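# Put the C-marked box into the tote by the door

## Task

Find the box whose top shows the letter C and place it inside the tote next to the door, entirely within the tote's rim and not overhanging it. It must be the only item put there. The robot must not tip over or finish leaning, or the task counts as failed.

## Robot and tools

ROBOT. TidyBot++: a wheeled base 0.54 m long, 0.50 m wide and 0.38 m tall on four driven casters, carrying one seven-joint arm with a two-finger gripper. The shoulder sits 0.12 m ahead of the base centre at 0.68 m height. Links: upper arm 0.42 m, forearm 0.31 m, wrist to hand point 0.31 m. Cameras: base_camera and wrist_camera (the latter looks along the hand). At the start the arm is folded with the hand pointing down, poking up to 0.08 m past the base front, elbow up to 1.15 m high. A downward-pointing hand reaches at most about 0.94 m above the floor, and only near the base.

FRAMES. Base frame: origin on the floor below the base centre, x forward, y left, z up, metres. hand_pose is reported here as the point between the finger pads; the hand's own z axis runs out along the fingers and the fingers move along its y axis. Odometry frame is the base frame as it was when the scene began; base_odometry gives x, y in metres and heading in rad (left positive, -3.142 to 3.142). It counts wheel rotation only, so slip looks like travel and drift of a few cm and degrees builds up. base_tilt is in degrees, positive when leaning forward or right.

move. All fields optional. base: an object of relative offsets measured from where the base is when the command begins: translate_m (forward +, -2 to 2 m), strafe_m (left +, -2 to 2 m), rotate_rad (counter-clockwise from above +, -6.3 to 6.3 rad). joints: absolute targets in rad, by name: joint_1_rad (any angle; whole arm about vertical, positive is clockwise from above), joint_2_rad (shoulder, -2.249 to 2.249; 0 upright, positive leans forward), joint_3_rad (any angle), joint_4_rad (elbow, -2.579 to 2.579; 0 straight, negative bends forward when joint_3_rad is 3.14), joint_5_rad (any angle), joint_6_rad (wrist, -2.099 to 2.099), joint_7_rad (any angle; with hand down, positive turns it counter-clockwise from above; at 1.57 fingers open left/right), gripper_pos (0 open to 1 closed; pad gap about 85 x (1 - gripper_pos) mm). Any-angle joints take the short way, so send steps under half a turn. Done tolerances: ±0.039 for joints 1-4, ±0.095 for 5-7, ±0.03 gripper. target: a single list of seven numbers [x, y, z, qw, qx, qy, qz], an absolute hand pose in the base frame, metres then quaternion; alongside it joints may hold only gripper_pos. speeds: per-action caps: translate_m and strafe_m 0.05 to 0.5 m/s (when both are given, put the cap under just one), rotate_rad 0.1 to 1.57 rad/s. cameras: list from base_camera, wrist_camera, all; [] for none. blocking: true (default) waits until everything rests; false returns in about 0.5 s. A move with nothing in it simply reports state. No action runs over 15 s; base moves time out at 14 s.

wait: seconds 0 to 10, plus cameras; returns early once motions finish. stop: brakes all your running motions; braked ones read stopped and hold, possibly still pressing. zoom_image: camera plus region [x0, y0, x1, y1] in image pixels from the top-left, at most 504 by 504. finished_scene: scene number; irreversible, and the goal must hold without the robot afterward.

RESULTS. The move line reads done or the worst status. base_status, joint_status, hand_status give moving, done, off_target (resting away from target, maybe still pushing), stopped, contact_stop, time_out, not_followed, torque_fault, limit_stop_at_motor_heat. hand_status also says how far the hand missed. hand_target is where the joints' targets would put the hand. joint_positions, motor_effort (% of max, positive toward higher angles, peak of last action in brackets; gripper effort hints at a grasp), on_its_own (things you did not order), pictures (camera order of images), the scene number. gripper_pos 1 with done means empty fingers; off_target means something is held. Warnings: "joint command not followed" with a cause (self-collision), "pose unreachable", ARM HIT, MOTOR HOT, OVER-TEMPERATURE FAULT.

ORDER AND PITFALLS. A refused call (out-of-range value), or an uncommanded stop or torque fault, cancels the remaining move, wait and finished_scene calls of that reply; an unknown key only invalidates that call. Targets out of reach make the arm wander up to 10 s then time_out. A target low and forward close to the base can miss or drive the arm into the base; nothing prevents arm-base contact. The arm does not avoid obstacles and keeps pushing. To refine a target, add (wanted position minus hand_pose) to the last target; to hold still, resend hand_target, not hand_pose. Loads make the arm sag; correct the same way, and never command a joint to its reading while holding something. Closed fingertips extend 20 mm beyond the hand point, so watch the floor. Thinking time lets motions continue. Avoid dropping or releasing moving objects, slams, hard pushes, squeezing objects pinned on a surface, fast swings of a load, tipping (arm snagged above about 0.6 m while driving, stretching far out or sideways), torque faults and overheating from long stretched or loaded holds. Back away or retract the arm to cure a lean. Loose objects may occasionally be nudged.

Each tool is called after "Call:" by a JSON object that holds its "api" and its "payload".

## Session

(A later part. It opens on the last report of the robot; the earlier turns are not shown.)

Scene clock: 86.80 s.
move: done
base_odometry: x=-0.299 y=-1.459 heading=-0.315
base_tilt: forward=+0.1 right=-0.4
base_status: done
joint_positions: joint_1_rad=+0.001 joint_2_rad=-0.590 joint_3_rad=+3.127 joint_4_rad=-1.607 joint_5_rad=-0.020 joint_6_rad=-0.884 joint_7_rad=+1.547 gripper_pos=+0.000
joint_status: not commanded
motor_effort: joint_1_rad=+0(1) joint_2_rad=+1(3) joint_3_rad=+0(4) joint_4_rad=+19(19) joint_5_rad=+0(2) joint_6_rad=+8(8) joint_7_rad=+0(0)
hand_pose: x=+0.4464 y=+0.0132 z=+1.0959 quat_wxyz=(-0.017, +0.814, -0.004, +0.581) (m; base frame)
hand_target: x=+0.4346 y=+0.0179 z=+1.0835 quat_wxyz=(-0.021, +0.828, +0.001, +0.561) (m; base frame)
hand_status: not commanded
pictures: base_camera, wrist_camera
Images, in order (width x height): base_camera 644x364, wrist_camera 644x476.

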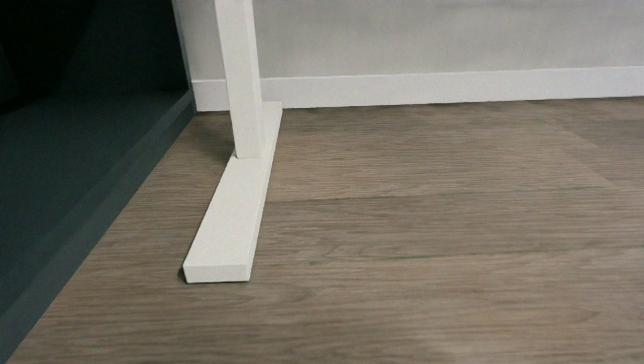

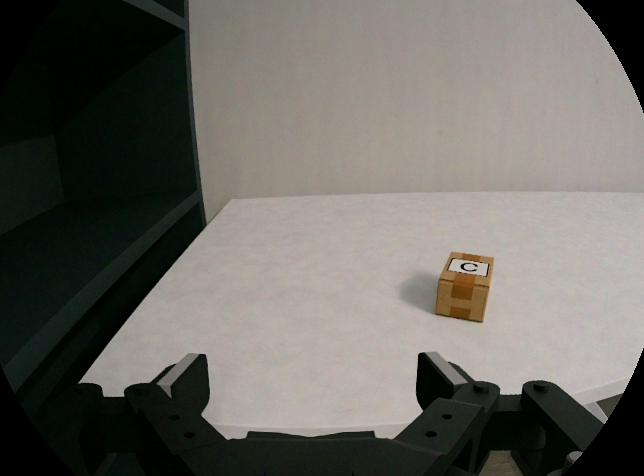

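Call:
{"api": "move", "payload": {"base": {"translate_m": 0.22, "strafe_m": -0.22}, "speeds": {"translate_m": 0.25}, "cameras": ["base_camera"]}}

Call:
{"api": "move", "payload": {"target": [0.5, 0.0, 1.02, 0, 0.973, -0.1, 0.2]}}

Scene clock: 94.57 s.
move: done
base_odometry: x=-0.158 y=-1.736 heading=-0.315
base_tilt: forward=+0.0 right=-0.4
base_status: done
joint_positions: joint_1_rad=+0.001 joint_2_rad=-0.593 joint_3_rad=+3.127 joint_4_rad=-1.607 joint_5_rad=-0.020 joint_6_rad=-0.884 joint_7_rad=+1.547 gripper_pos=+0.000
joint_status: not commanded
motor_effort: joint_1_rad=+1(2) joint_2_rad=+1(6) joint_3_rad=+0(2) joint_4_rad=+19(20) joint_5_rad=-1(1) joint_6_rad=+8(8) joint_7_rad=+0(1)
hand_pose: x=+0.4453 y=+0.0132 z=+1.0968 quat_wxyz=(-0.017, +0.813, -0.004, +0.582) (m; base frame)
hand_target: x=+0.4346 y=+0.0179 z=+1.0835 quat_wxyz=(-0.021, +0.828, +0.001, +0.561) (m; base frame)
hand_status: not commanded
pictures: base_camera
Images, in order (width x height): base_camera 644x364.

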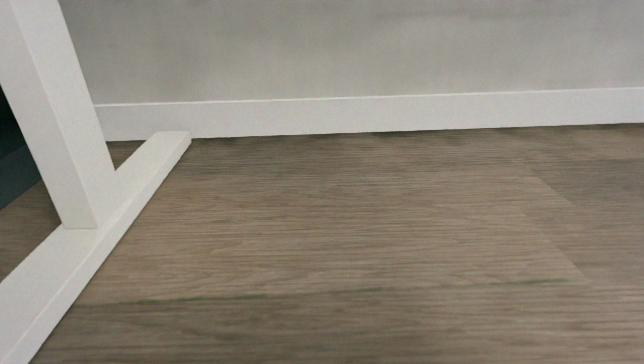

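Scene clock: 97.00 s.
move: done
base_odometry: x=-0.158 y=-1.736 heading=-0.315
base_tilt: forward=+0.1 right=-0.4
base_status: not commanded
joint_positions: joint_1_rad=-0.041 joint_2_rad=+0.023 joint_3_rad=+3.141 joint_4_rad=-0.831 joint_5_rad=+0.018 joint_6_rad=-1.800 joint_7_rad=+1.410 gripper_pos=+0.000
joint_status: not commanded
motor_effort: joint_1_rad=+0(1) joint_2_rad=-17(18) joint_3_rad=-1(1) joint_4_rad=+15(20) joint_5_rad=+0(1) joint_6_rad=+4(9) joint_7_rad=+0(1)
hand_pose: x=+0.5113 y=+0.0120 z=+1.0340 quat_wxyz=(-0.016, +0.968, -0.062, +0.241) (m; base frame)
hand_target: x=+0.5000 y=+0.0000 z=+1.0200 quat_wxyz=(+0.000, +0.975, -0.100, +0.200) (m; base frame)
hand_status: done (0.022 m and 6.7 deg from the pose sent, 0.095 m and 49.2 deg at the start)
pictures: base_camera, wrist_camera
Images, in order (width x height): base_camera 644x364, wrist_camera 644x476.

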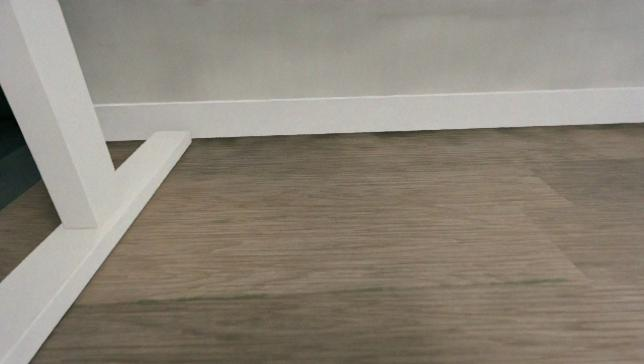

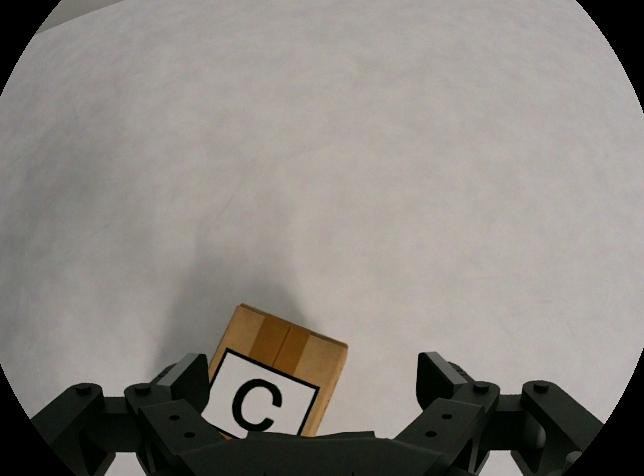

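Call:
{"api": "move", "payload": {"target": [0.43, 0.07, 1.02, 0.033, 0.958, -0.253, 0.15], "cameras": ["wrist_camera"]}}

Scene clock: 105.47 s.
move: done
base_odometry: x=-0.158 y=-1.736 heading=-0.315
base_tilt: forward=+0.1 right=-0.4
base_status: not commanded
joint_positions: joint_1_rad=-0.336 joint_2_rad=+0.030 joint_3_rad=+3.047 joint_4_rad=-0.773 joint_5_rad=+0.262 joint_6_rad=-2.017 joint_7_rad=+0.822 gripper_pos=+0.000
joint_status: not commanded
motor_effort: joint_1_rad=+0(2) joint_2_rad=-16(18) joint_3_rad=-1(2) joint_4_rad=+13(15) joint_5_rad=+1(1) joint_6_rad=+3(4) joint_7_rad=+0(1)
hand_pose: x=+0.4486 y=+0.0720 z=+1.0323 quat_wxyz=(-0.001, +0.955, -0.229, +0.191) (m; base frame)
hand_target: x=+0.4374 y=+0.0724 z=+1.0218 quat_wxyz=(+0.026, +0.954, -0.251, +0.160) (m; base frame)
hand_status: done (0.022 m and 6.7 deg from the pose sent, 0.101 m and 24.9 deg at the start; a joint's target at an end of its range on 33 of 33 steps)
pictures: wrist_camera
Images, in order (width x height): wrist_camera 644x476.

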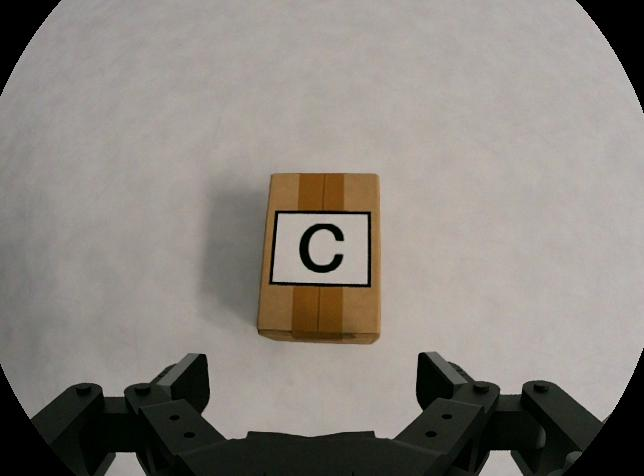

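Call:
{"api": "move", "payload": {"target": [0.47, 0.05, 1.045, 0.053, 0.946, -0.249, 0.201], "cameras": ["wrist_camera"]}}

Scene clock: 117.07 s.
move: done
base_odometry: x=-0.158 y=-1.736 heading=-0.315
base_tilt: forward=+0.1 right=-0.4
base_status: not commanded
joint_positions: joint_1_rad=-0.406 joint_2_rad=+0.093 joint_3_rad=+3.118 joint_4_rad=-0.642 joint_5_rad=+0.355 joint_6_rad=-2.020 joint_7_rad=+0.836 gripper_pos=+0.000
joint_status: not commanded
motor_effort: joint_1_rad=+1(1) joint_2_rad=-18(19) joint_3_rad=-1(1) joint_4_rad=+13(14) joint_5_rad=+1(2) joint_6_rad=+3(3) joint_7_rad=+0(0)
hand_pose: x=+0.4815 y=+0.0596 z=+1.0569 quat_wxyz=(+0.013, +0.939, -0.251, +0.235) (m; base frame)
hand_target: x=+0.4724 y=+0.0506 z=+1.0458 quat_wxyz=(+0.051, +0.945, -0.248, +0.205) (m; base frame)
hand_status: done (0.019 m and 6.0 deg from the pose sent, 0.033 m and 6.7 deg at the start; a joint's target at an end of its range on 22 of 22 steps)
pictures: wrist_camera
Images, in order (width x height): wrist_camera 644x476.

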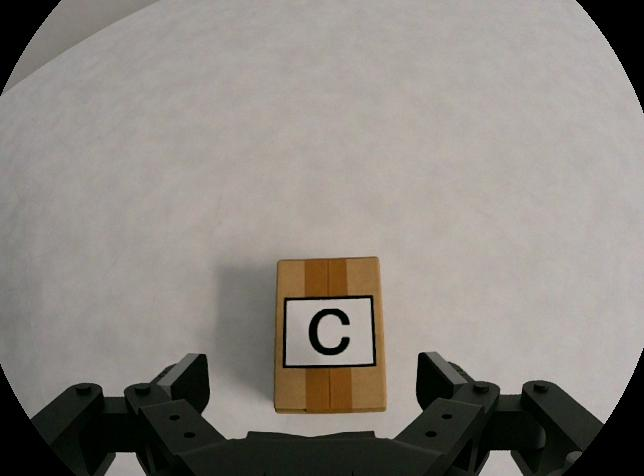

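Call:
{"api": "move", "payload": {"target": [0.505, 0.038, 1.0, 0.053, 0.946, -0.249, 0.201], "cameras": ["wrist_camera"]}}

Scene clock: 121.10 s.
move: done
base_odometry: x=-0.158 y=-1.736 heading=-0.315
base_tilt: forward=+0.0 right=-0.4
base_status: not commanded
joint_positions: joint_1_rad=-0.339 joint_2_rad=+0.093 joint_3_rad=+3.118 joint_4_rad=-0.839 joint_5_rad=+0.356 joint_6_rad=-1.965 joint_7_rad=+0.836 gripper_pos=+0.000
joint_status: not commanded
motor_effort: joint_1_rad=+1(1) joint_2_rad=-20(21) joint_3_rad=+0(1) joint_4_rad=+14(15) joint_5_rad=+2(2) joint_6_rad=+2(4) joint_7_rad=+0(1)
hand_pose: x=+0.4870 y=+0.0335 z=+1.0000 quat_wxyz=(+0.068, +0.944, -0.266, +0.182) (m; base frame)
hand_target: x=+0.5050 y=+0.0380 z=+1.0000 quat_wxyz=(+0.053, +0.946, -0.249, +0.201) (m; base frame)
hand_status: done (0.019 m and 3.4 deg from the pose sent, 0.065 m and 6.0 deg at the start)
pictures: wrist_camera
Images, in order (width x height): wrist_camera 644x476.

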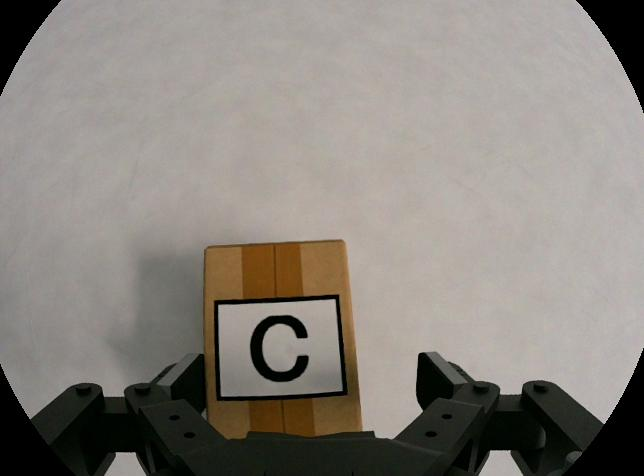

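Call:
{"api": "move", "payload": {"target": [0.51, 0.058, 1.01, 0.053, 0.946, -0.249, 0.201], "cameras": ["wrist_camera"]}}

Scene clock: 124.77 s.
move: done
base_odometry: x=-0.158 y=-1.736 heading=-0.315
base_tilt: forward=+0.1 right=-0.4
base_status: not commanded
joint_positions: joint_1_rad=-0.390 joint_2_rad=+0.112 joint_3_rad=+3.130 joint_4_rad=-0.766 joint_5_rad=+0.356 joint_6_rad=-1.965 joint_7_rad=+0.836 gripper_pos=+0.000
joint_status: not commanded
motor_effort: joint_1_rad=+1(1) joint_2_rad=-20(21) joint_3_rad=+0(1) joint_4_rad=+14(15) joint_5_rad=+2(2) joint_6_rad=+3(3) joint_7_rad=+0(0)
hand_pose: x=+0.4973 y=+0.0529 z=+1.0169 quat_wxyz=(+0.048, +0.945, -0.252, +0.204) (m; base frame)
hand_target: x=+0.5100 y=+0.0580 z=+1.0100 quat_wxyz=(+0.053, +0.946, -0.249, +0.201) (m; base frame)
hand_status: done (0.015 m and 0.8 deg from the pose sent, 0.035 m and 3.4 deg at the start)
pictures: wrist_camera
Images, in order (width x height): wrist_camera 644x476.

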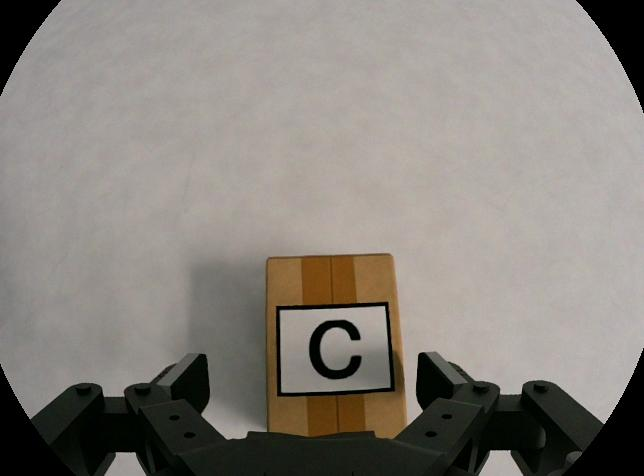

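Call:
{"api": "move", "payload": {"target": [0.512, 0.046, 0.995, 0.053, 0.946, -0.249, 0.201], "cameras": ["wrist_camera"]}}

Scene clock: 127.97 s.
move: done
base_odometry: x=-0.158 y=-1.736 heading=-0.315
base_tilt: forward=+0.1 right=-0.4
base_status: not commanded
joint_positions: joint_1_rad=-0.358 joint_2_rad=+0.111 joint_3_rad=+3.129 joint_4_rad=-0.846 joint_5_rad=+0.356 joint_6_rad=-1.951 joint_7_rad=+0.836 gripper_pos=+0.000
joint_status: not commanded
motor_effort: joint_1_rad=+0(1) joint_2_rad=-20(22) joint_3_rad=-1(1) joint_4_rad=+15(15) joint_5_rad=+2(2) joint_6_rad=+2(3) joint_7_rad=+0(0)
hand_pose: x=+0.4957 y=+0.0392 z=+0.9926 quat_wxyz=(+0.072, +0.946, -0.260, +0.179) (m; base frame)
hand_target: x=+0.5120 y=+0.0460 z=+0.9950 quat_wxyz=(+0.053, +0.946, -0.249, +0.201) (m; base frame)
hand_status: done (0.018 m and 3.6 deg from the pose sent, 0.027 m and 0.8 deg at the start)
pictures: wrist_camera
Images, in order (width x height): wrist_camera 644x476.

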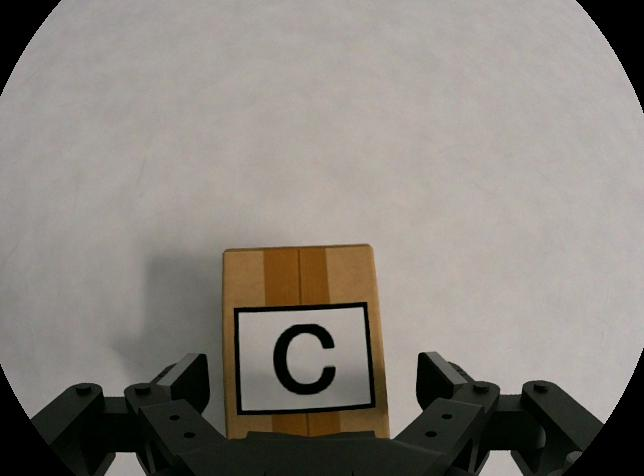

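Call:
{"api": "move", "payload": {"target": [0.514, 0.049, 0.98, 0.053, 0.946, -0.249, 0.201], "cameras": ["wrist_camera"]}}

Call:
{"api": "move", "payload": {"joints": {"gripper_pos": 0.28}, "cameras": []}}

Call:
{"api": "move", "payload": {"joints": {"gripper_pos": 0.42}, "cameras": ["wrist_camera"]}}

Scene clock: 131.17 s.
move: done
base_odometry: x=-0.158 y=-1.736 heading=-0.315
base_tilt: forward=+0.1 right=-0.4
base_status: not commanded
joint_positions: joint_1_rad=-0.343 joint_2_rad=+0.104 joint_3_rad=+3.107 joint_4_rad=-0.921 joint_5_rad=+0.356 joint_6_rad=-1.908 joint_7_rad=+0.836 gripper_pos=+0.000
joint_status: not commanded
motor_effort: joint_1_rad=+0(1) joint_2_rad=-20(22) joint_3_rad=-1(1) joint_4_rad=+15(16) joint_5_rad=+2(2) joint_6_rad=+2(2) joint_7_rad=+0(0)
hand_pose: x=+0.4976 y=+0.0405 z=+0.9743 quat_wxyz=(+0.080, +0.950, -0.249, +0.170) (m; base frame)
hand_target: x=+0.5140 y=+0.0490 z=+0.9800 quat_wxyz=(+0.053, +0.946, -0.249, +0.201) (m; base frame)
hand_status: done (0.019 m and 4.7 deg from the pose sent, 0.024 m and 3.6 deg at the start)
pictures: wrist_camera
Images, in order (width x height): wrist_camera 644x476.

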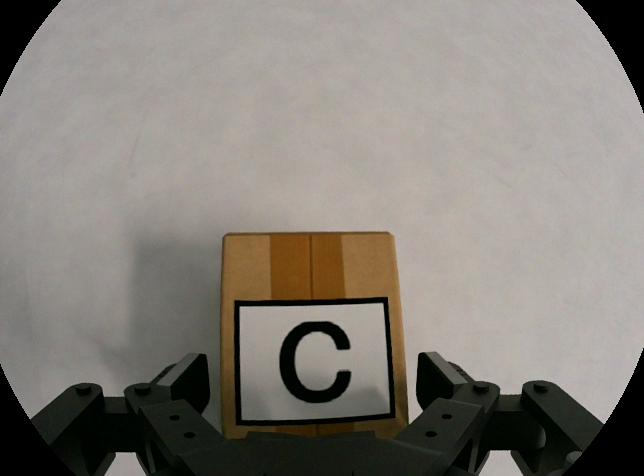

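Scene clock: 131.83 s.
move: done
base_odometry: x=-0.158 y=-1.736 heading=-0.315
base_tilt: forward=+0.0 right=-0.4
base_status: not commanded
joint_positions: joint_1_rad=-0.343 joint_2_rad=+0.104 joint_3_rad=+3.107 joint_4_rad=-0.921 joint_5_rad=+0.356 joint_6_rad=-1.908 joint_7_rad=+0.836 gripper_pos=+0.280
joint_status: all done
motor_effort: joint_1_rad=+0(1) joint_2_rad=-21(21) joint_3_rad=-1(1) joint_4_rad=+15(15) joint_5_rad=+2(2) joint_6_rad=+2(2) joint_7_rad=+0(0)
hand_pose: x=+0.4977 y=+0.0405 z=+0.9743 quat_wxyz=(+0.080, +0.950, -0.249, +0.171) (m; base frame)
hand_target: x=+0.5140 y=+0.0490 z=+0.9800 quat_wxyz=(+0.053, +0.946, -0.249, +0.201) (m; base frame)
hand_status: not commanded
pictures: none
No camera images: "cameras" was empty.

Scene clock: 132.43 s.
move: off_target
base_odometry: x=-0.158 y=-1.736 heading=-0.315
base_tilt: forward=+0.1 right=-0.4
base_status: not commanded
joint_positions: joint_1_rad=-0.343 joint_2_rad=+0.099 joint_3_rad=+3.106 joint_4_rad=-0.923 joint_5_rad=+0.356 joint_6_rad=-1.905 joint_7_rad=+0.836 gripper_pos=+0.346
joint_status: gripper_pos off_target (ended at +0.346, target +0.420)
motor_effort: joint_1_rad=+1(2) joint_2_rad=-20(21) joint_3_rad=-1(1) joint_4_rad=+14(15) joint_5_rad=+2(3) joint_6_rad=+1(2) joint_7_rad=+1(1)
hand_pose: x=+0.4968 y=+0.0403 z=+0.9758 quat_wxyz=(+0.079, +0.950, -0.248, +0.173) (m; base frame)
hand_target: x=+0.5140 y=+0.0490 z=+0.9800 quat_wxyz=(+0.053, +0.946, -0.249, +0.201) (m; base frame)
hand_status: not commanded
pictures: wrist_camera
Images, in order (width x height): wrist_camera 644x476.

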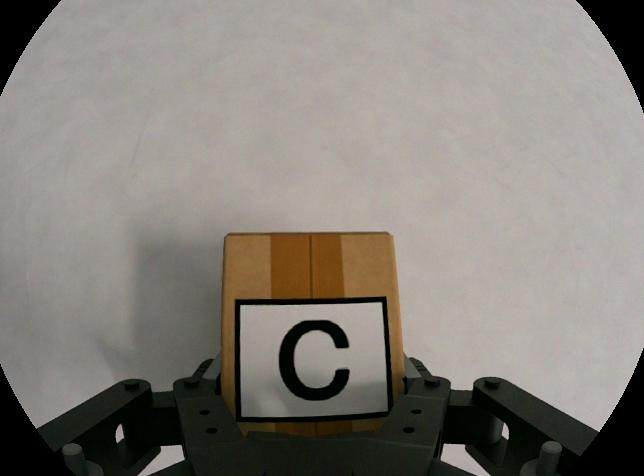

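Call:
{"api": "move", "payload": {"target": [0.50, 0.045, 1.04, 0.053, 0.946, -0.249, 0.22], "cameras": ["wrist_camera"]}}

Call:
{"api": "move", "payload": {"base": {"translate_m": -0.55}, "speeds": {"translate_m": 0.35}, "joints": {"gripper_pos": 0.5}, "cameras": ["wrist_camera"]}}

Scene clock: 138.03 s.
move: done
base_odometry: x=-0.158 y=-1.736 heading=-0.315
base_tilt: forward=+0.1 right=-0.4
base_status: not commanded
joint_positions: joint_1_rad=-0.393 joint_2_rad=+0.113 joint_3_rad=+3.150 joint_4_rad=-0.665 joint_5_rad=+0.356 joint_6_rad=-1.954 joint_7_rad=+0.844 gripper_pos=+0.346
joint_status: not commanded
motor_effort: joint_1_rad=+0(1) joint_2_rad=-20(23) joint_3_rad=+0(1) joint_4_rad=+14(16) joint_5_rad=+2(3) joint_6_rad=+4(4) joint_7_rad=+0(1)
hand_pose: x=+0.5078 y=+0.0508 z=+1.0510 quat_wxyz=(+0.020, +0.933, -0.260, +0.248) (m; base frame)
hand_target: x=+0.5000 y=+0.0450 z=+1.0400 quat_wxyz=(+0.053, +0.942, -0.248, +0.219) (m; base frame)
hand_status: done (0.015 m and 5.3 deg from the pose sent, 0.064 m and 6.1 deg at the start)
pictures: wrist_camera
Images, in order (width x height): wrist_camera 644x476.

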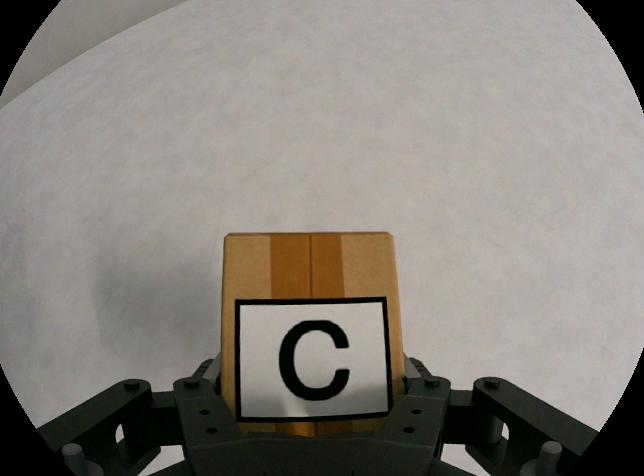

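Scene clock: 140.67 s.
move: off_target
base_odometry: x=-0.681 y=-1.566 heading=-0.315
base_tilt: forward=+0.1 right=-0.4
base_status: done
joint_positions: joint_1_rad=-0.396 joint_2_rad=+0.128 joint_3_rad=+3.152 joint_4_rad=-0.663 joint_5_rad=+0.356 joint_6_rad=-1.955 joint_7_rad=+0.844 gripper_pos=+0.346
joint_status: gripper_pos off_target (ended at +0.346, target +0.500)
motor_effort: joint_1_rad=+0(1) joint_2_rad=-21(24) joint_3_rad=-1(1) joint_4_rad=+14(15) joint_5_rad=+2(2) joint_6_rad=+4(5) joint_7_rad=+0(1)
hand_pose: x=+0.5126 y=+0.0530 z=+1.0455 quat_wxyz=(+0.024, +0.934, -0.260, +0.242) (m; base frame)
hand_target: x=+0.5000 y=+0.0450 z=+1.0400 quat_wxyz=(+0.053, +0.942, -0.248, +0.219) (m; base frame)
hand_status: not commanded
pictures: wrist_camera
Images, in order (width x height): wrist_camera 644x476.

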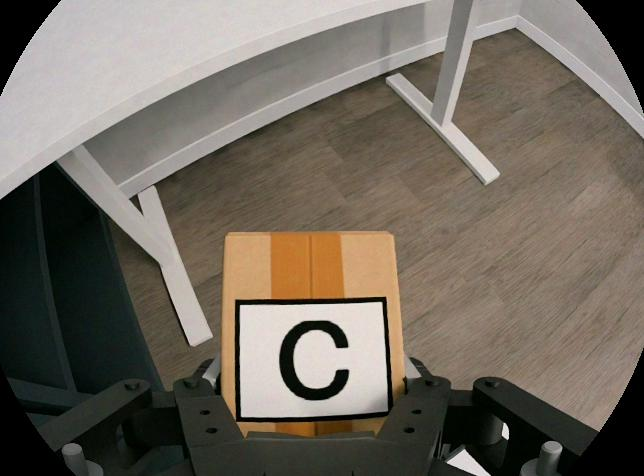

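Call:
{"api": "move", "payload": {"base": {"translate_m": -1.53}, "joints": {"joint_1_rad": 0, "joint_2_rad": -0.6, "joint_3_rad": 3.14, "joint_4_rad": -1.9, "joint_5_rad": 0, "joint_6_rad": -1.84, "joint_7_rad": 1.57}, "cameras": ["base_camera"]}}

Call:
{"api": "move", "payload": {"base": {"rotate_rad": 1.59}}}

Scene clock: 150.60 s.
move: done
base_odometry: x=-2.136 y=-1.093 heading=-0.315
base_tilt: forward=+0.0 right=-0.4
base_status: done
joint_positions: joint_1_rad=-0.023 joint_2_rad=-0.584 joint_3_rad=+3.153 joint_4_rad=-1.888 joint_5_rad=+0.039 joint_6_rad=-1.914 joint_7_rad=+1.515 gripper_pos=+0.346
joint_status: all done
motor_effort: joint_1_rad=+0(2) joint_2_rad=+5(26) joint_3_rad=+0(2) joint_4_rad=+16(17) joint_5_rad=+0(3) joint_6_rad=-1(4) joint_7_rad=+0(1)
hand_pose: x=+0.1666 y=-0.0101 z=+0.8055 quat_wxyz=(+0.017, +0.999, -0.027, -0.038) (m; base frame)
hand_target: x=+0.1848 y=+0.0016 z=+0.8019 quat_wxyz=(+0.000, +1.000, +0.000, +0.001) (m; base frame)
hand_status: not commanded
pictures: base_camera
Images, in order (width x height): base_camera 644x364.

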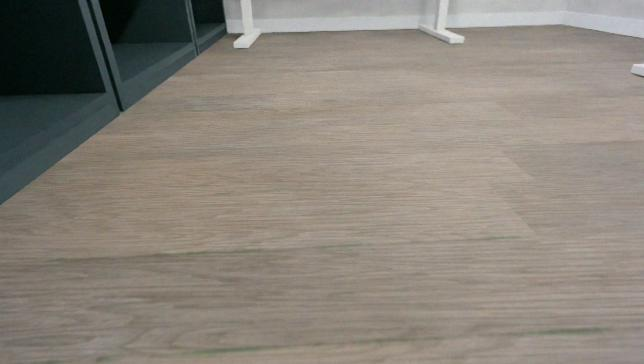

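Scene clock: 152.90 s.
move: done
base_odometry: x=-2.136 y=-1.093 heading=+1.274
base_tilt: forward=+0.0 right=-0.4
base_status: done
joint_positions: joint_1_rad=-0.022 joint_2_rad=-0.584 joint_3_rad=+3.153 joint_4_rad=-1.888 joint_5_rad=+0.035 joint_6_rad=-1.913 joint_7_rad=+1.515 gripper_pos=+0.346
joint_status: not commanded
motor_effort: joint_1_rad=+0(1) joint_2_rad=+4(5) joint_3_rad=+0(2) joint_4_rad=+16(16) joint_5_rad=+0(1) joint_6_rad=-1(1) joint_7_rad=+0(1)
hand_pose: x=+0.1669 y=-0.0091 z=+0.8054 quat_wxyz=(+0.015, +0.999, -0.027, -0.037) (m; base frame)
hand_target: x=+0.1848 y=+0.0016 z=+0.8019 quat_wxyz=(+0.000, +1.000, +0.000, +0.001) (m; base frame)
hand_status: not commanded
pictures: base_camera, wrist_camera
Images, in order (width x height): base_camera 644x364, wrist_camera 644x476.

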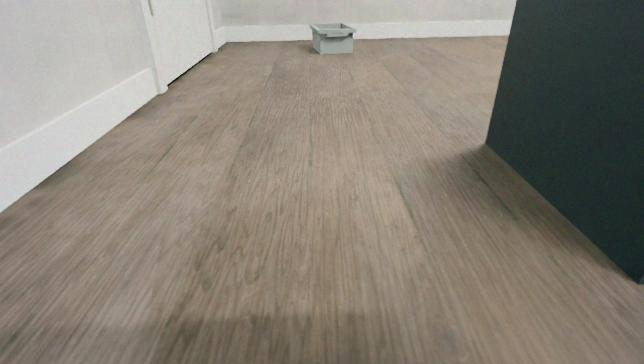

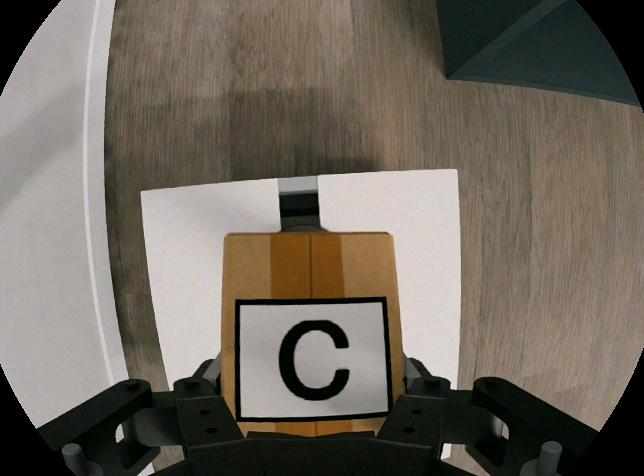

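Call:
{"api": "move", "payload": {"base": {"translate_m": 1.5}}}

Scene clock: 158.97 s.
move: done
base_odometry: x=-1.697 y=+0.342 heading=+1.275
base_tilt: forward=+0.0 right=-0.4
base_status: done
joint_positions: joint_1_rad=-0.022 joint_2_rad=-0.587 joint_3_rad=+3.153 joint_4_rad=-1.888 joint_5_rad=+0.035 joint_6_rad=-1.909 joint_7_rad=+1.515 gripper_pos=+0.346
joint_status: not commanded
motor_effort: joint_1_rad=+1(1) joint_2_rad=+5(8) joint_3_rad=+0(1) joint_4_rad=+16(16) joint_5_rad=+0(1) joint_6_rad=-1(1) joint_7_rad=+0(1)
hand_pose: x=+0.1676 y=-0.0091 z=+0.8054 quat_wxyz=(+0.015, +0.999, -0.027, -0.034) (m; base frame)
hand_target: x=+0.1848 y=+0.0016 z=+0.8019 quat_wxyz=(+0.000, +1.000, +0.000, +0.001) (m; base frame)
hand_status: not commanded
pictures: base_camera, wrist_camera
Images, in order (width x height): base_camera 644x364, wrist_camera 644x476.

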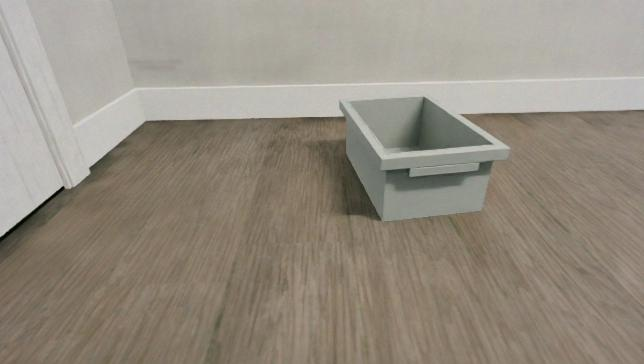

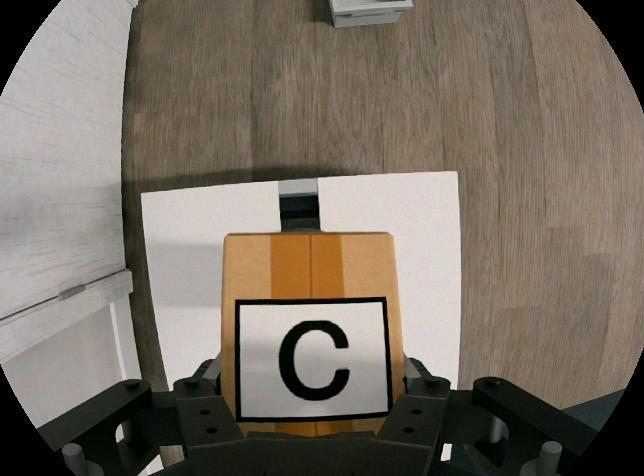

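Call:
{"api": "move", "payload": {"base": {"translate_m": 0.19, "strafe_m": -0.14}, "speeds": {"translate_m": 0.3}, "cameras": ["base_camera"]}}

Call:
{"api": "move", "payload": {"target": [0.5, 0.0, 0.6, 0, 0.99, 0.04, 0.1]}}

Scene clock: 163.17 s.
move: done
base_odometry: x=-1.508 y=+0.483 heading=+1.276
base_tilt: forward=+0.0 right=-0.4
base_status: done
joint_positions: joint_1_rad=-0.021 joint_2_rad=-0.589 joint_3_rad=+3.153 joint_4_rad=-1.889 joint_5_rad=+0.034 joint_6_rad=-1.908 joint_7_rad=+1.515 gripper_pos=+0.346
joint_status: not commanded
motor_effort: joint_1_rad=+0(2) joint_2_rad=+5(7) joint_3_rad=+0(2) joint_4_rad=+16(16) joint_5_rad=+0(1) joint_6_rad=+0(1) joint_7_rad=+0(0)
hand_pose: x=+0.1678 y=-0.0088 z=+0.8054 quat_wxyz=(+0.014, +0.999, -0.027, -0.032) (m; base frame)
hand_target: x=+0.1848 y=+0.0016 z=+0.8019 quat_wxyz=(+0.000, +1.000, +0.000, +0.001) (m; base frame)
hand_status: not commanded
pictures: base_camera
Images, in order (width x height): base_camera 644x364.

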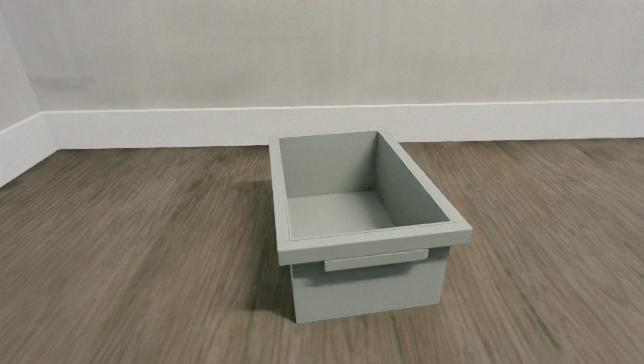

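Scene clock: 165.63 s.
move: done
base_odometry: x=-1.508 y=+0.483 heading=+1.276
base_tilt: forward=+0.1 right=-0.4
base_status: not commanded
joint_positions: joint_1_rad=-0.014 joint_2_rad=+0.144 joint_3_rad=+3.153 joint_4_rad=-2.047 joint_5_rad=+0.022 joint_6_rad=-0.795 joint_7_rad=+1.620 gripper_pos=+0.346
joint_status: not commanded
motor_effort: joint_1_rad=+0(1) joint_2_rad=-22(23) joint_3_rad=-1(1) joint_4_rad=+15(17) joint_5_rad=+0(0) joint_6_rad=+1(2) joint_7_rad=+0(1)
hand_pose: x=+0.4833 y=-0.0025 z=+0.6079 quat_wxyz=(+0.011, +0.996, +0.034, +0.077) (m; base frame)
hand_target: x=+0.5000 y=+0.0000 z=+0.6000 quat_wxyz=(+0.000, +0.994, +0.040, +0.100) (m; base frame)
hand_status: done (0.019 m and 3.1 deg from the pose sent, 0.391 m and 17.1 deg at the start)
pictures: base_camera, wrist_camera
Images, in order (width x height): base_camera 644x364, wrist_camera 644x476.

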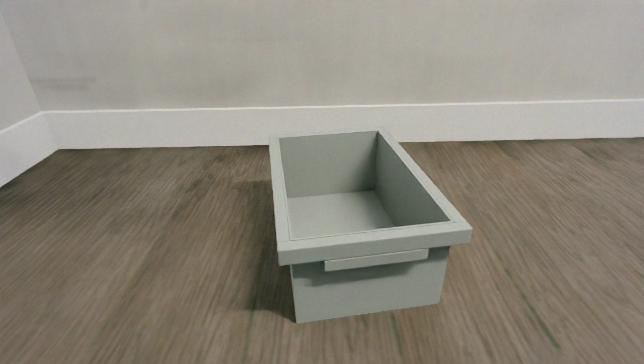

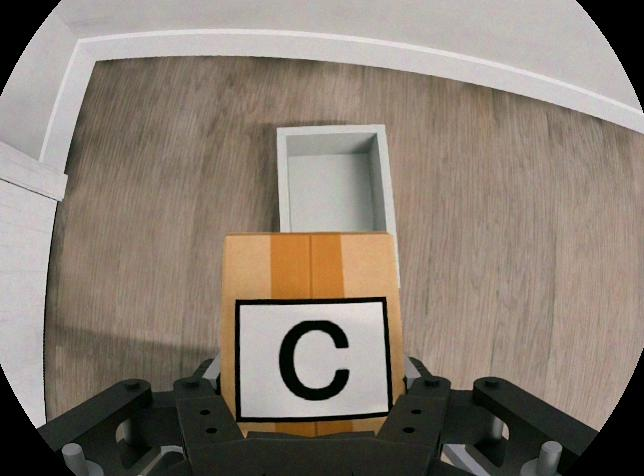

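Call:
{"api": "move", "payload": {"target": [0.67, -0.032, 0.27, -0.012, 0.978, 0.059, 0.2]}}

Scene clock: 172.57 s.
move: done
base_odometry: x=-1.508 y=+0.483 heading=+1.276
base_tilt: forward=+0.1 right=-0.4
base_status: not commanded
joint_positions: joint_1_rad=+0.139 joint_2_rad=+1.092 joint_3_rad=+3.093 joint_4_rad=-1.867 joint_5_rad=+0.127 joint_6_rad=+0.139 joint_7_rad=+1.620 gripper_pos=+0.346
joint_status: not commanded
motor_effort: joint_1_rad=+0(1) joint_2_rad=-41(43) joint_3_rad=-2(3) joint_4_rad=+5(15) joint_5_rad=-1(1) joint_6_rad=+3(3) joint_7_rad=+0(1)
hand_pose: x=+0.6466 y=-0.0376 z=+0.2725 quat_wxyz=(-0.006, +0.986, +0.027, +0.162) (m; base frame)
hand_target: x=+0.6700 y=-0.0320 z=+0.2700 quat_wxyz=(-0.012, +0.978, +0.059, +0.200) (m; base frame)
hand_status: done (0.024 m and 5.8 deg from the pose sent, 0.387 m and 14.8 deg at the start)
pictures: base_camera, wrist_camera
Images, in order (width x height): base_camera 644x364, wrist_camera 644x476.

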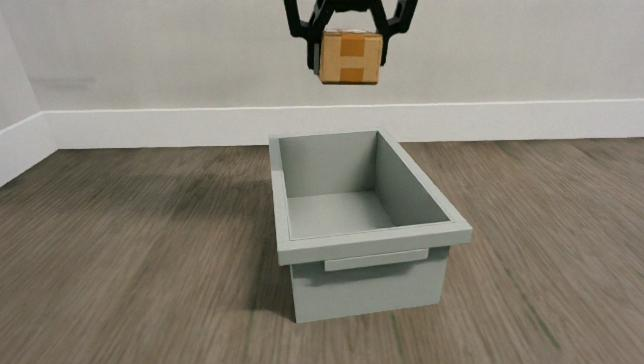

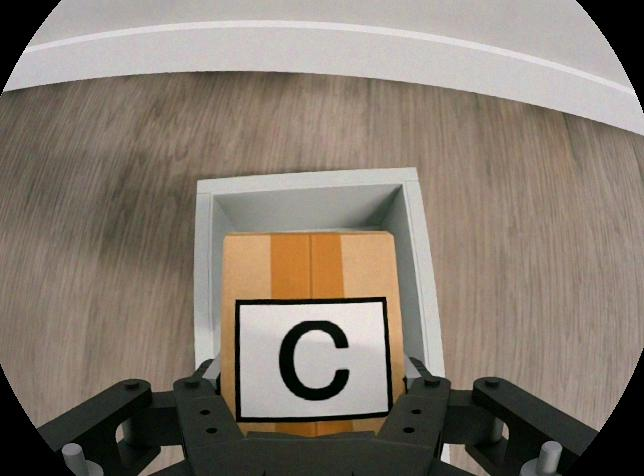

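Call:
{"api": "move", "payload": {"target": [0.68, -0.03, 0.15, -0.012, 0.978, 0.059, 0.21]}}

Call:
{"api": "move", "payload": {"target": [0.68, -0.03, 0.08, -0.012, 0.978, 0.059, 0.21]}}

Scene clock: 177.23 s.
move: done
base_odometry: x=-1.508 y=+0.483 heading=+1.276
base_tilt: forward=+0.1 right=-0.4
base_status: not commanded
joint_positions: joint_1_rad=+0.139 joint_2_rad=+1.395 joint_3_rad=+3.093 joint_4_rad=-1.676 joint_5_rad=+0.131 joint_6_rad=+0.267 joint_7_rad=+1.620 gripper_pos=+0.346
joint_status: not commanded
motor_effort: joint_1_rad=+0(1) joint_2_rad=-43(46) joint_3_rad=-2(3) joint_4_rad=+3(5) joint_5_rad=+0(1) joint_6_rad=+3(4) joint_7_rad=+0(0)
hand_pose: x=+0.6579 y=-0.0332 z=+0.1499 quat_wxyz=(-0.014, +0.985, +0.021, +0.171) (m; base frame)
hand_target: x=+0.6800 y=-0.0300 z=+0.1500 quat_wxyz=(-0.012, +0.976, +0.059, +0.210) (m; base frame)
hand_status: done (0.022 m and 6.3 deg from the pose sent, 0.127 m and 6.7 deg at the start)
pictures: base_camera, wrist_camera
Images, in order (width x height): base_camera 644x364, wrist_camera 644x476.

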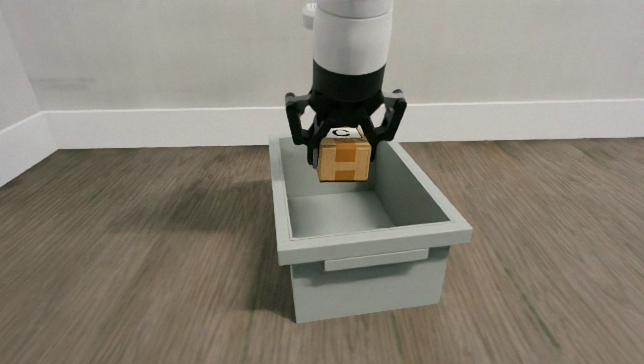

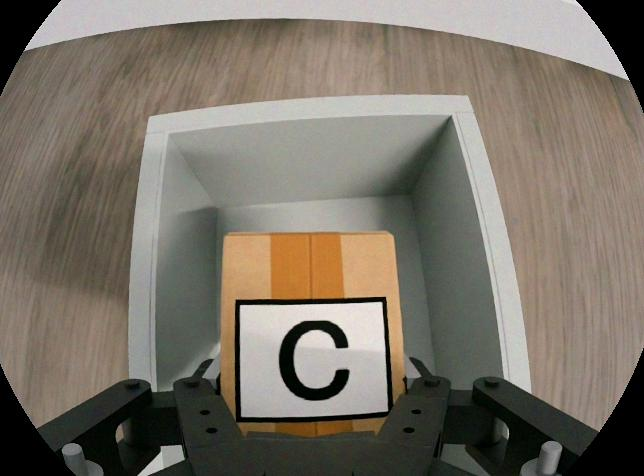

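Scene clock: 178.67 s.
move: done
base_odometry: x=-1.508 y=+0.483 heading=+1.276
base_tilt: forward=+0.1 right=-0.4
base_status: not commanded
joint_positions: joint_1_rad=+0.139 joint_2_rad=+1.561 joint_3_rad=+3.093 joint_4_rad=-1.524 joint_5_rad=+0.140 joint_6_rad=+0.287 joint_7_rad=+1.620 gripper_pos=+0.346
joint_status: not commanded
motor_effort: joint_1_rad=+0(1) joint_2_rad=-44(47) joint_3_rad=-3(3) joint_4_rad=+3(4) joint_5_rad=+0(1) joint_6_rad=+3(4) joint_7_rad=+0(0)
hand_pose: x=+0.6616 y=-0.0327 z=+0.0806 quat_wxyz=(-0.016, +0.984, +0.022, +0.174) (m; base frame)
hand_target: x=+0.6800 y=-0.0300 z=+0.0800 quat_wxyz=(-0.012, +0.976, +0.059, +0.210) (m; base frame)
hand_status: done (0.019 m and 6.0 deg from the pose sent, 0.073 m and 6.3 deg at the start)
pictures: base_camera, wrist_camera
Images, in order (width x height): base_camera 644x364, wrist_camera 644x476.

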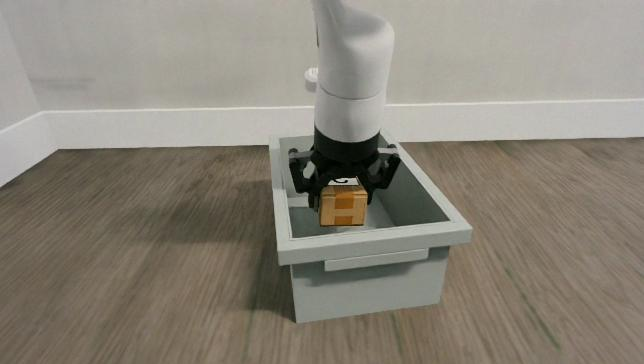

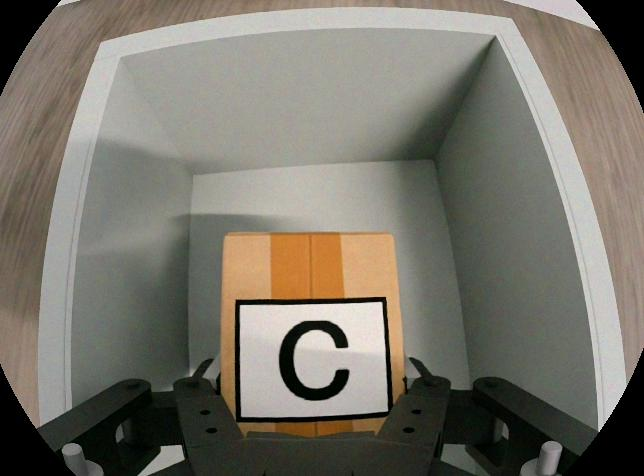

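Call:
{"api": "move", "payload": {"target": [0.68, -0.033, 0.05, -0.012, 0.978, 0.059, 0.21], "cameras": []}}

Call:
{"api": "move", "payload": {"target": [0.68, -0.033, 0.038, -0.012, 0.978, 0.059, 0.21], "cameras": ["base_camera"]}}

Call:
{"api": "move", "payload": {"target": [0.68, -0.033, 0.028, -0.012, 0.978, 0.059, 0.21], "cameras": ["base_camera", "wrist_camera"]}}

Scene clock: 181.43 s.
move: done
base_odometry: x=-1.508 y=+0.483 heading=+1.276
base_tilt: forward=+0.1 right=-0.4
base_status: not commanded
joint_positions: joint_1_rad=+0.139 joint_2_rad=+1.625 joint_3_rad=+3.093 joint_4_rad=-1.444 joint_5_rad=+0.154 joint_6_rad=+0.287 joint_7_rad=+1.620 gripper_pos=+0.346
joint_status: not commanded
motor_effort: joint_1_rad=+2(2) joint_2_rad=-44(46) joint_3_rad=-3(3) joint_4_rad=+3(4) joint_5_rad=+0(1) joint_6_rad=+3(4) joint_7_rad=+0(1)
hand_pose: x=+0.6715 y=-0.0334 z=+0.0562 quat_wxyz=(-0.014, +0.983, +0.027, +0.183) (m; base frame)
hand_target: x=+0.6800 y=-0.0330 z=+0.0500 quat_wxyz=(-0.012, +0.976, +0.059, +0.210) (m; base frame)
hand_status: done (0.010 m and 4.9 deg from the pose sent, 0.036 m and 6.0 deg at the start)
pictures: none
No camera images: "cameras" was empty.

Scene clock: 182.13 s.
move: done
base_odometry: x=-1.508 y=+0.483 heading=+1.276
base_tilt: forward=+0.1 right=-0.5
base_status: not commanded
joint_positions: joint_1_rad=+0.139 joint_2_rad=+1.651 joint_3_rad=+3.093 joint_4_rad=-1.411 joint_5_rad=+0.156 joint_6_rad=+0.287 joint_7_rad=+1.620 gripper_pos=+0.346
joint_status: not commanded
motor_effort: joint_1_rad=+1(1) joint_2_rad=-44(45) joint_3_rad=-3(4) joint_4_rad=+3(4) joint_5_rad=+0(1) joint_6_rad=+3(4) joint_7_rad=+0(0)
hand_pose: x=+0.6751 y=-0.0340 z=+0.0463 quat_wxyz=(-0.014, +0.982, +0.027, +0.186) (m; base frame)
hand_target: x=+0.6800 y=-0.0330 z=+0.0380 quat_wxyz=(-0.012, +0.976, +0.059, +0.210) (m; base frame)
hand_status: done (0.010 m and 4.6 deg from the pose sent, 0.020 m and 4.9 deg at the start)
pictures: base_camera
Images, in order (width x height): base_camera 644x364.

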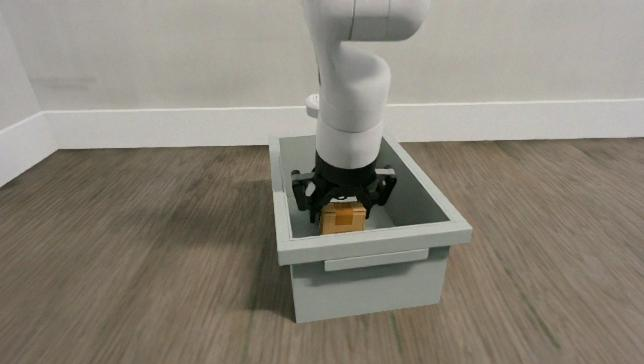

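Scene clock: 182.83 s.
move: done
base_odometry: x=-1.508 y=+0.483 heading=+1.276
base_tilt: forward=+0.1 right=-0.4
base_status: not commanded
joint_positions: joint_1_rad=+0.139 joint_2_rad=+1.674 joint_3_rad=+3.093 joint_4_rad=-1.383 joint_5_rad=+0.159 joint_6_rad=+0.287 joint_7_rad=+1.620 gripper_pos=+0.346
joint_status: not commanded
motor_effort: joint_1_rad=+0(1) joint_2_rad=-44(45) joint_3_rad=-3(3) joint_4_rad=+3(4) joint_5_rad=+0(0) joint_6_rad=+3(4) joint_7_rad=+0(0)
hand_pose: x=+0.6767 y=-0.0342 z=+0.0369 quat_wxyz=(-0.013, +0.982, +0.028, +0.188) (m; base frame)
hand_target: x=+0.6800 y=-0.0330 z=+0.0280 quat_wxyz=(-0.012, +0.976, +0.059, +0.210) (m; base frame)
hand_status: done (0.010 m and 4.4 deg from the pose sent, 0.019 m and 4.6 deg at the start)
pictures: base_camera, wrist_camera
Images, in order (width x height): base_camera 644x364, wrist_camera 644x476.

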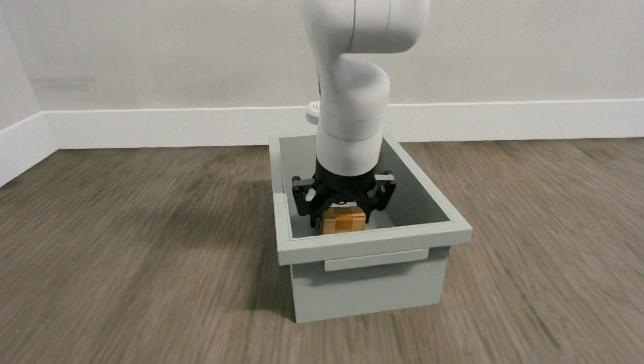

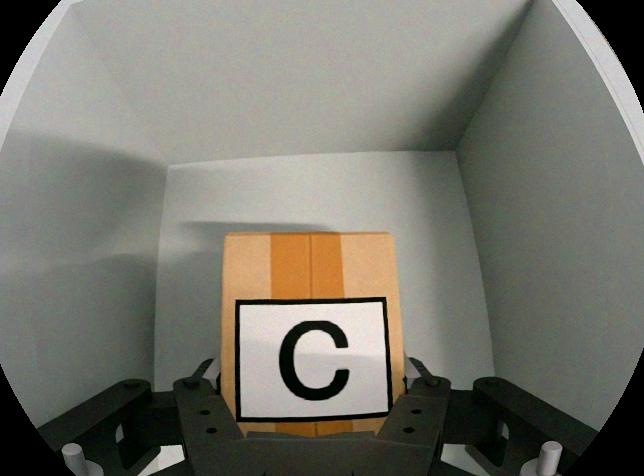

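Call:
{"api": "move", "payload": {"target": [0.68, -0.033, 0.018, -0.012, 0.978, 0.059, 0.21], "cameras": []}}

Call:
{"api": "move", "payload": {"target": [0.68, -0.033, 0.01, -0.012, 0.978, 0.059, 0.21], "cameras": ["base_camera"]}}

Scene clock: 184.87 s.
move: off_target
base_odometry: x=-1.508 y=+0.483 heading=+1.276
base_tilt: forward=+0.1 right=-0.5
base_status: not commanded
joint_positions: joint_1_rad=+0.139 joint_2_rad=+1.688 joint_3_rad=+3.093 joint_4_rad=-1.357 joint_5_rad=+0.162 joint_6_rad=+0.287 joint_7_rad=+1.620 gripper_pos=+0.346
joint_status: not commanded
motor_effort: joint_1_rad=+0(1) joint_2_rad=-40(44) joint_3_rad=-2(3) joint_4_rad=+4(6) joint_5_rad=-1(1) joint_6_rad=+3(4) joint_7_rad=+0(0)
hand_pose: x=+0.6830 y=-0.0351 z=+0.0327 quat_wxyz=(-0.012, +0.981, +0.029, +0.194) (m; base frame)
hand_target: x=+0.6800 y=-0.0330 z=+0.0180 quat_wxyz=(-0.012, +0.976, +0.059, +0.210) (m; base frame)
hand_status: off_target (0.015 m and 3.9 deg from the pose sent, 0.019 m and 4.4 deg at the start)
pictures: none
No camera images: "cameras" was empty.

Scene clock: 185.53 s.
move: off_target
base_odometry: x=-1.508 y=+0.483 heading=+1.276
base_tilt: forward=+0.1 right=-0.5
base_status: not commanded
joint_positions: joint_1_rad=+0.139 joint_2_rad=+1.694 joint_3_rad=+3.093 joint_4_rad=-1.335 joint_5_rad=+0.164 joint_6_rad=+0.287 joint_7_rad=+1.620 gripper_pos=+0.346
joint_status: not commanded
motor_effort: joint_1_rad=+0(1) joint_2_rad=-38(42) joint_3_rad=-2(3) joint_4_rad=+4(6) joint_5_rad=+0(1) joint_6_rad=+3(4) joint_7_rad=+0(0)
hand_pose: x=+0.6924 y=-0.0365 z=+0.0328 quat_wxyz=(-0.011, +0.979, +0.030, +0.202) (m; base frame)
hand_target: x=+0.6800 y=-0.0330 z=+0.0100 quat_wxyz=(-0.012, +0.976, +0.059, +0.210) (m; base frame)
hand_status: off_target (0.026 m and 3.4 deg from the pose sent, 0.023 m and 3.9 deg at the start)
pictures: base_camera
Images, in order (width x height): base_camera 644x364.

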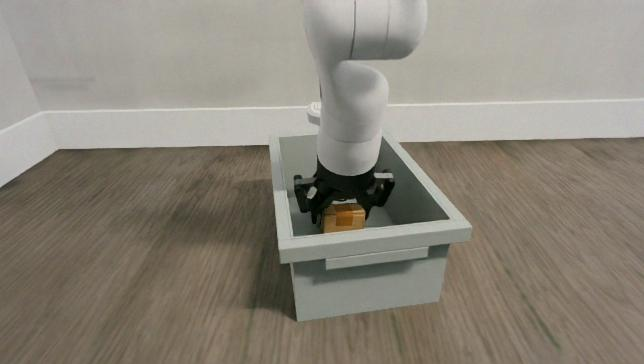

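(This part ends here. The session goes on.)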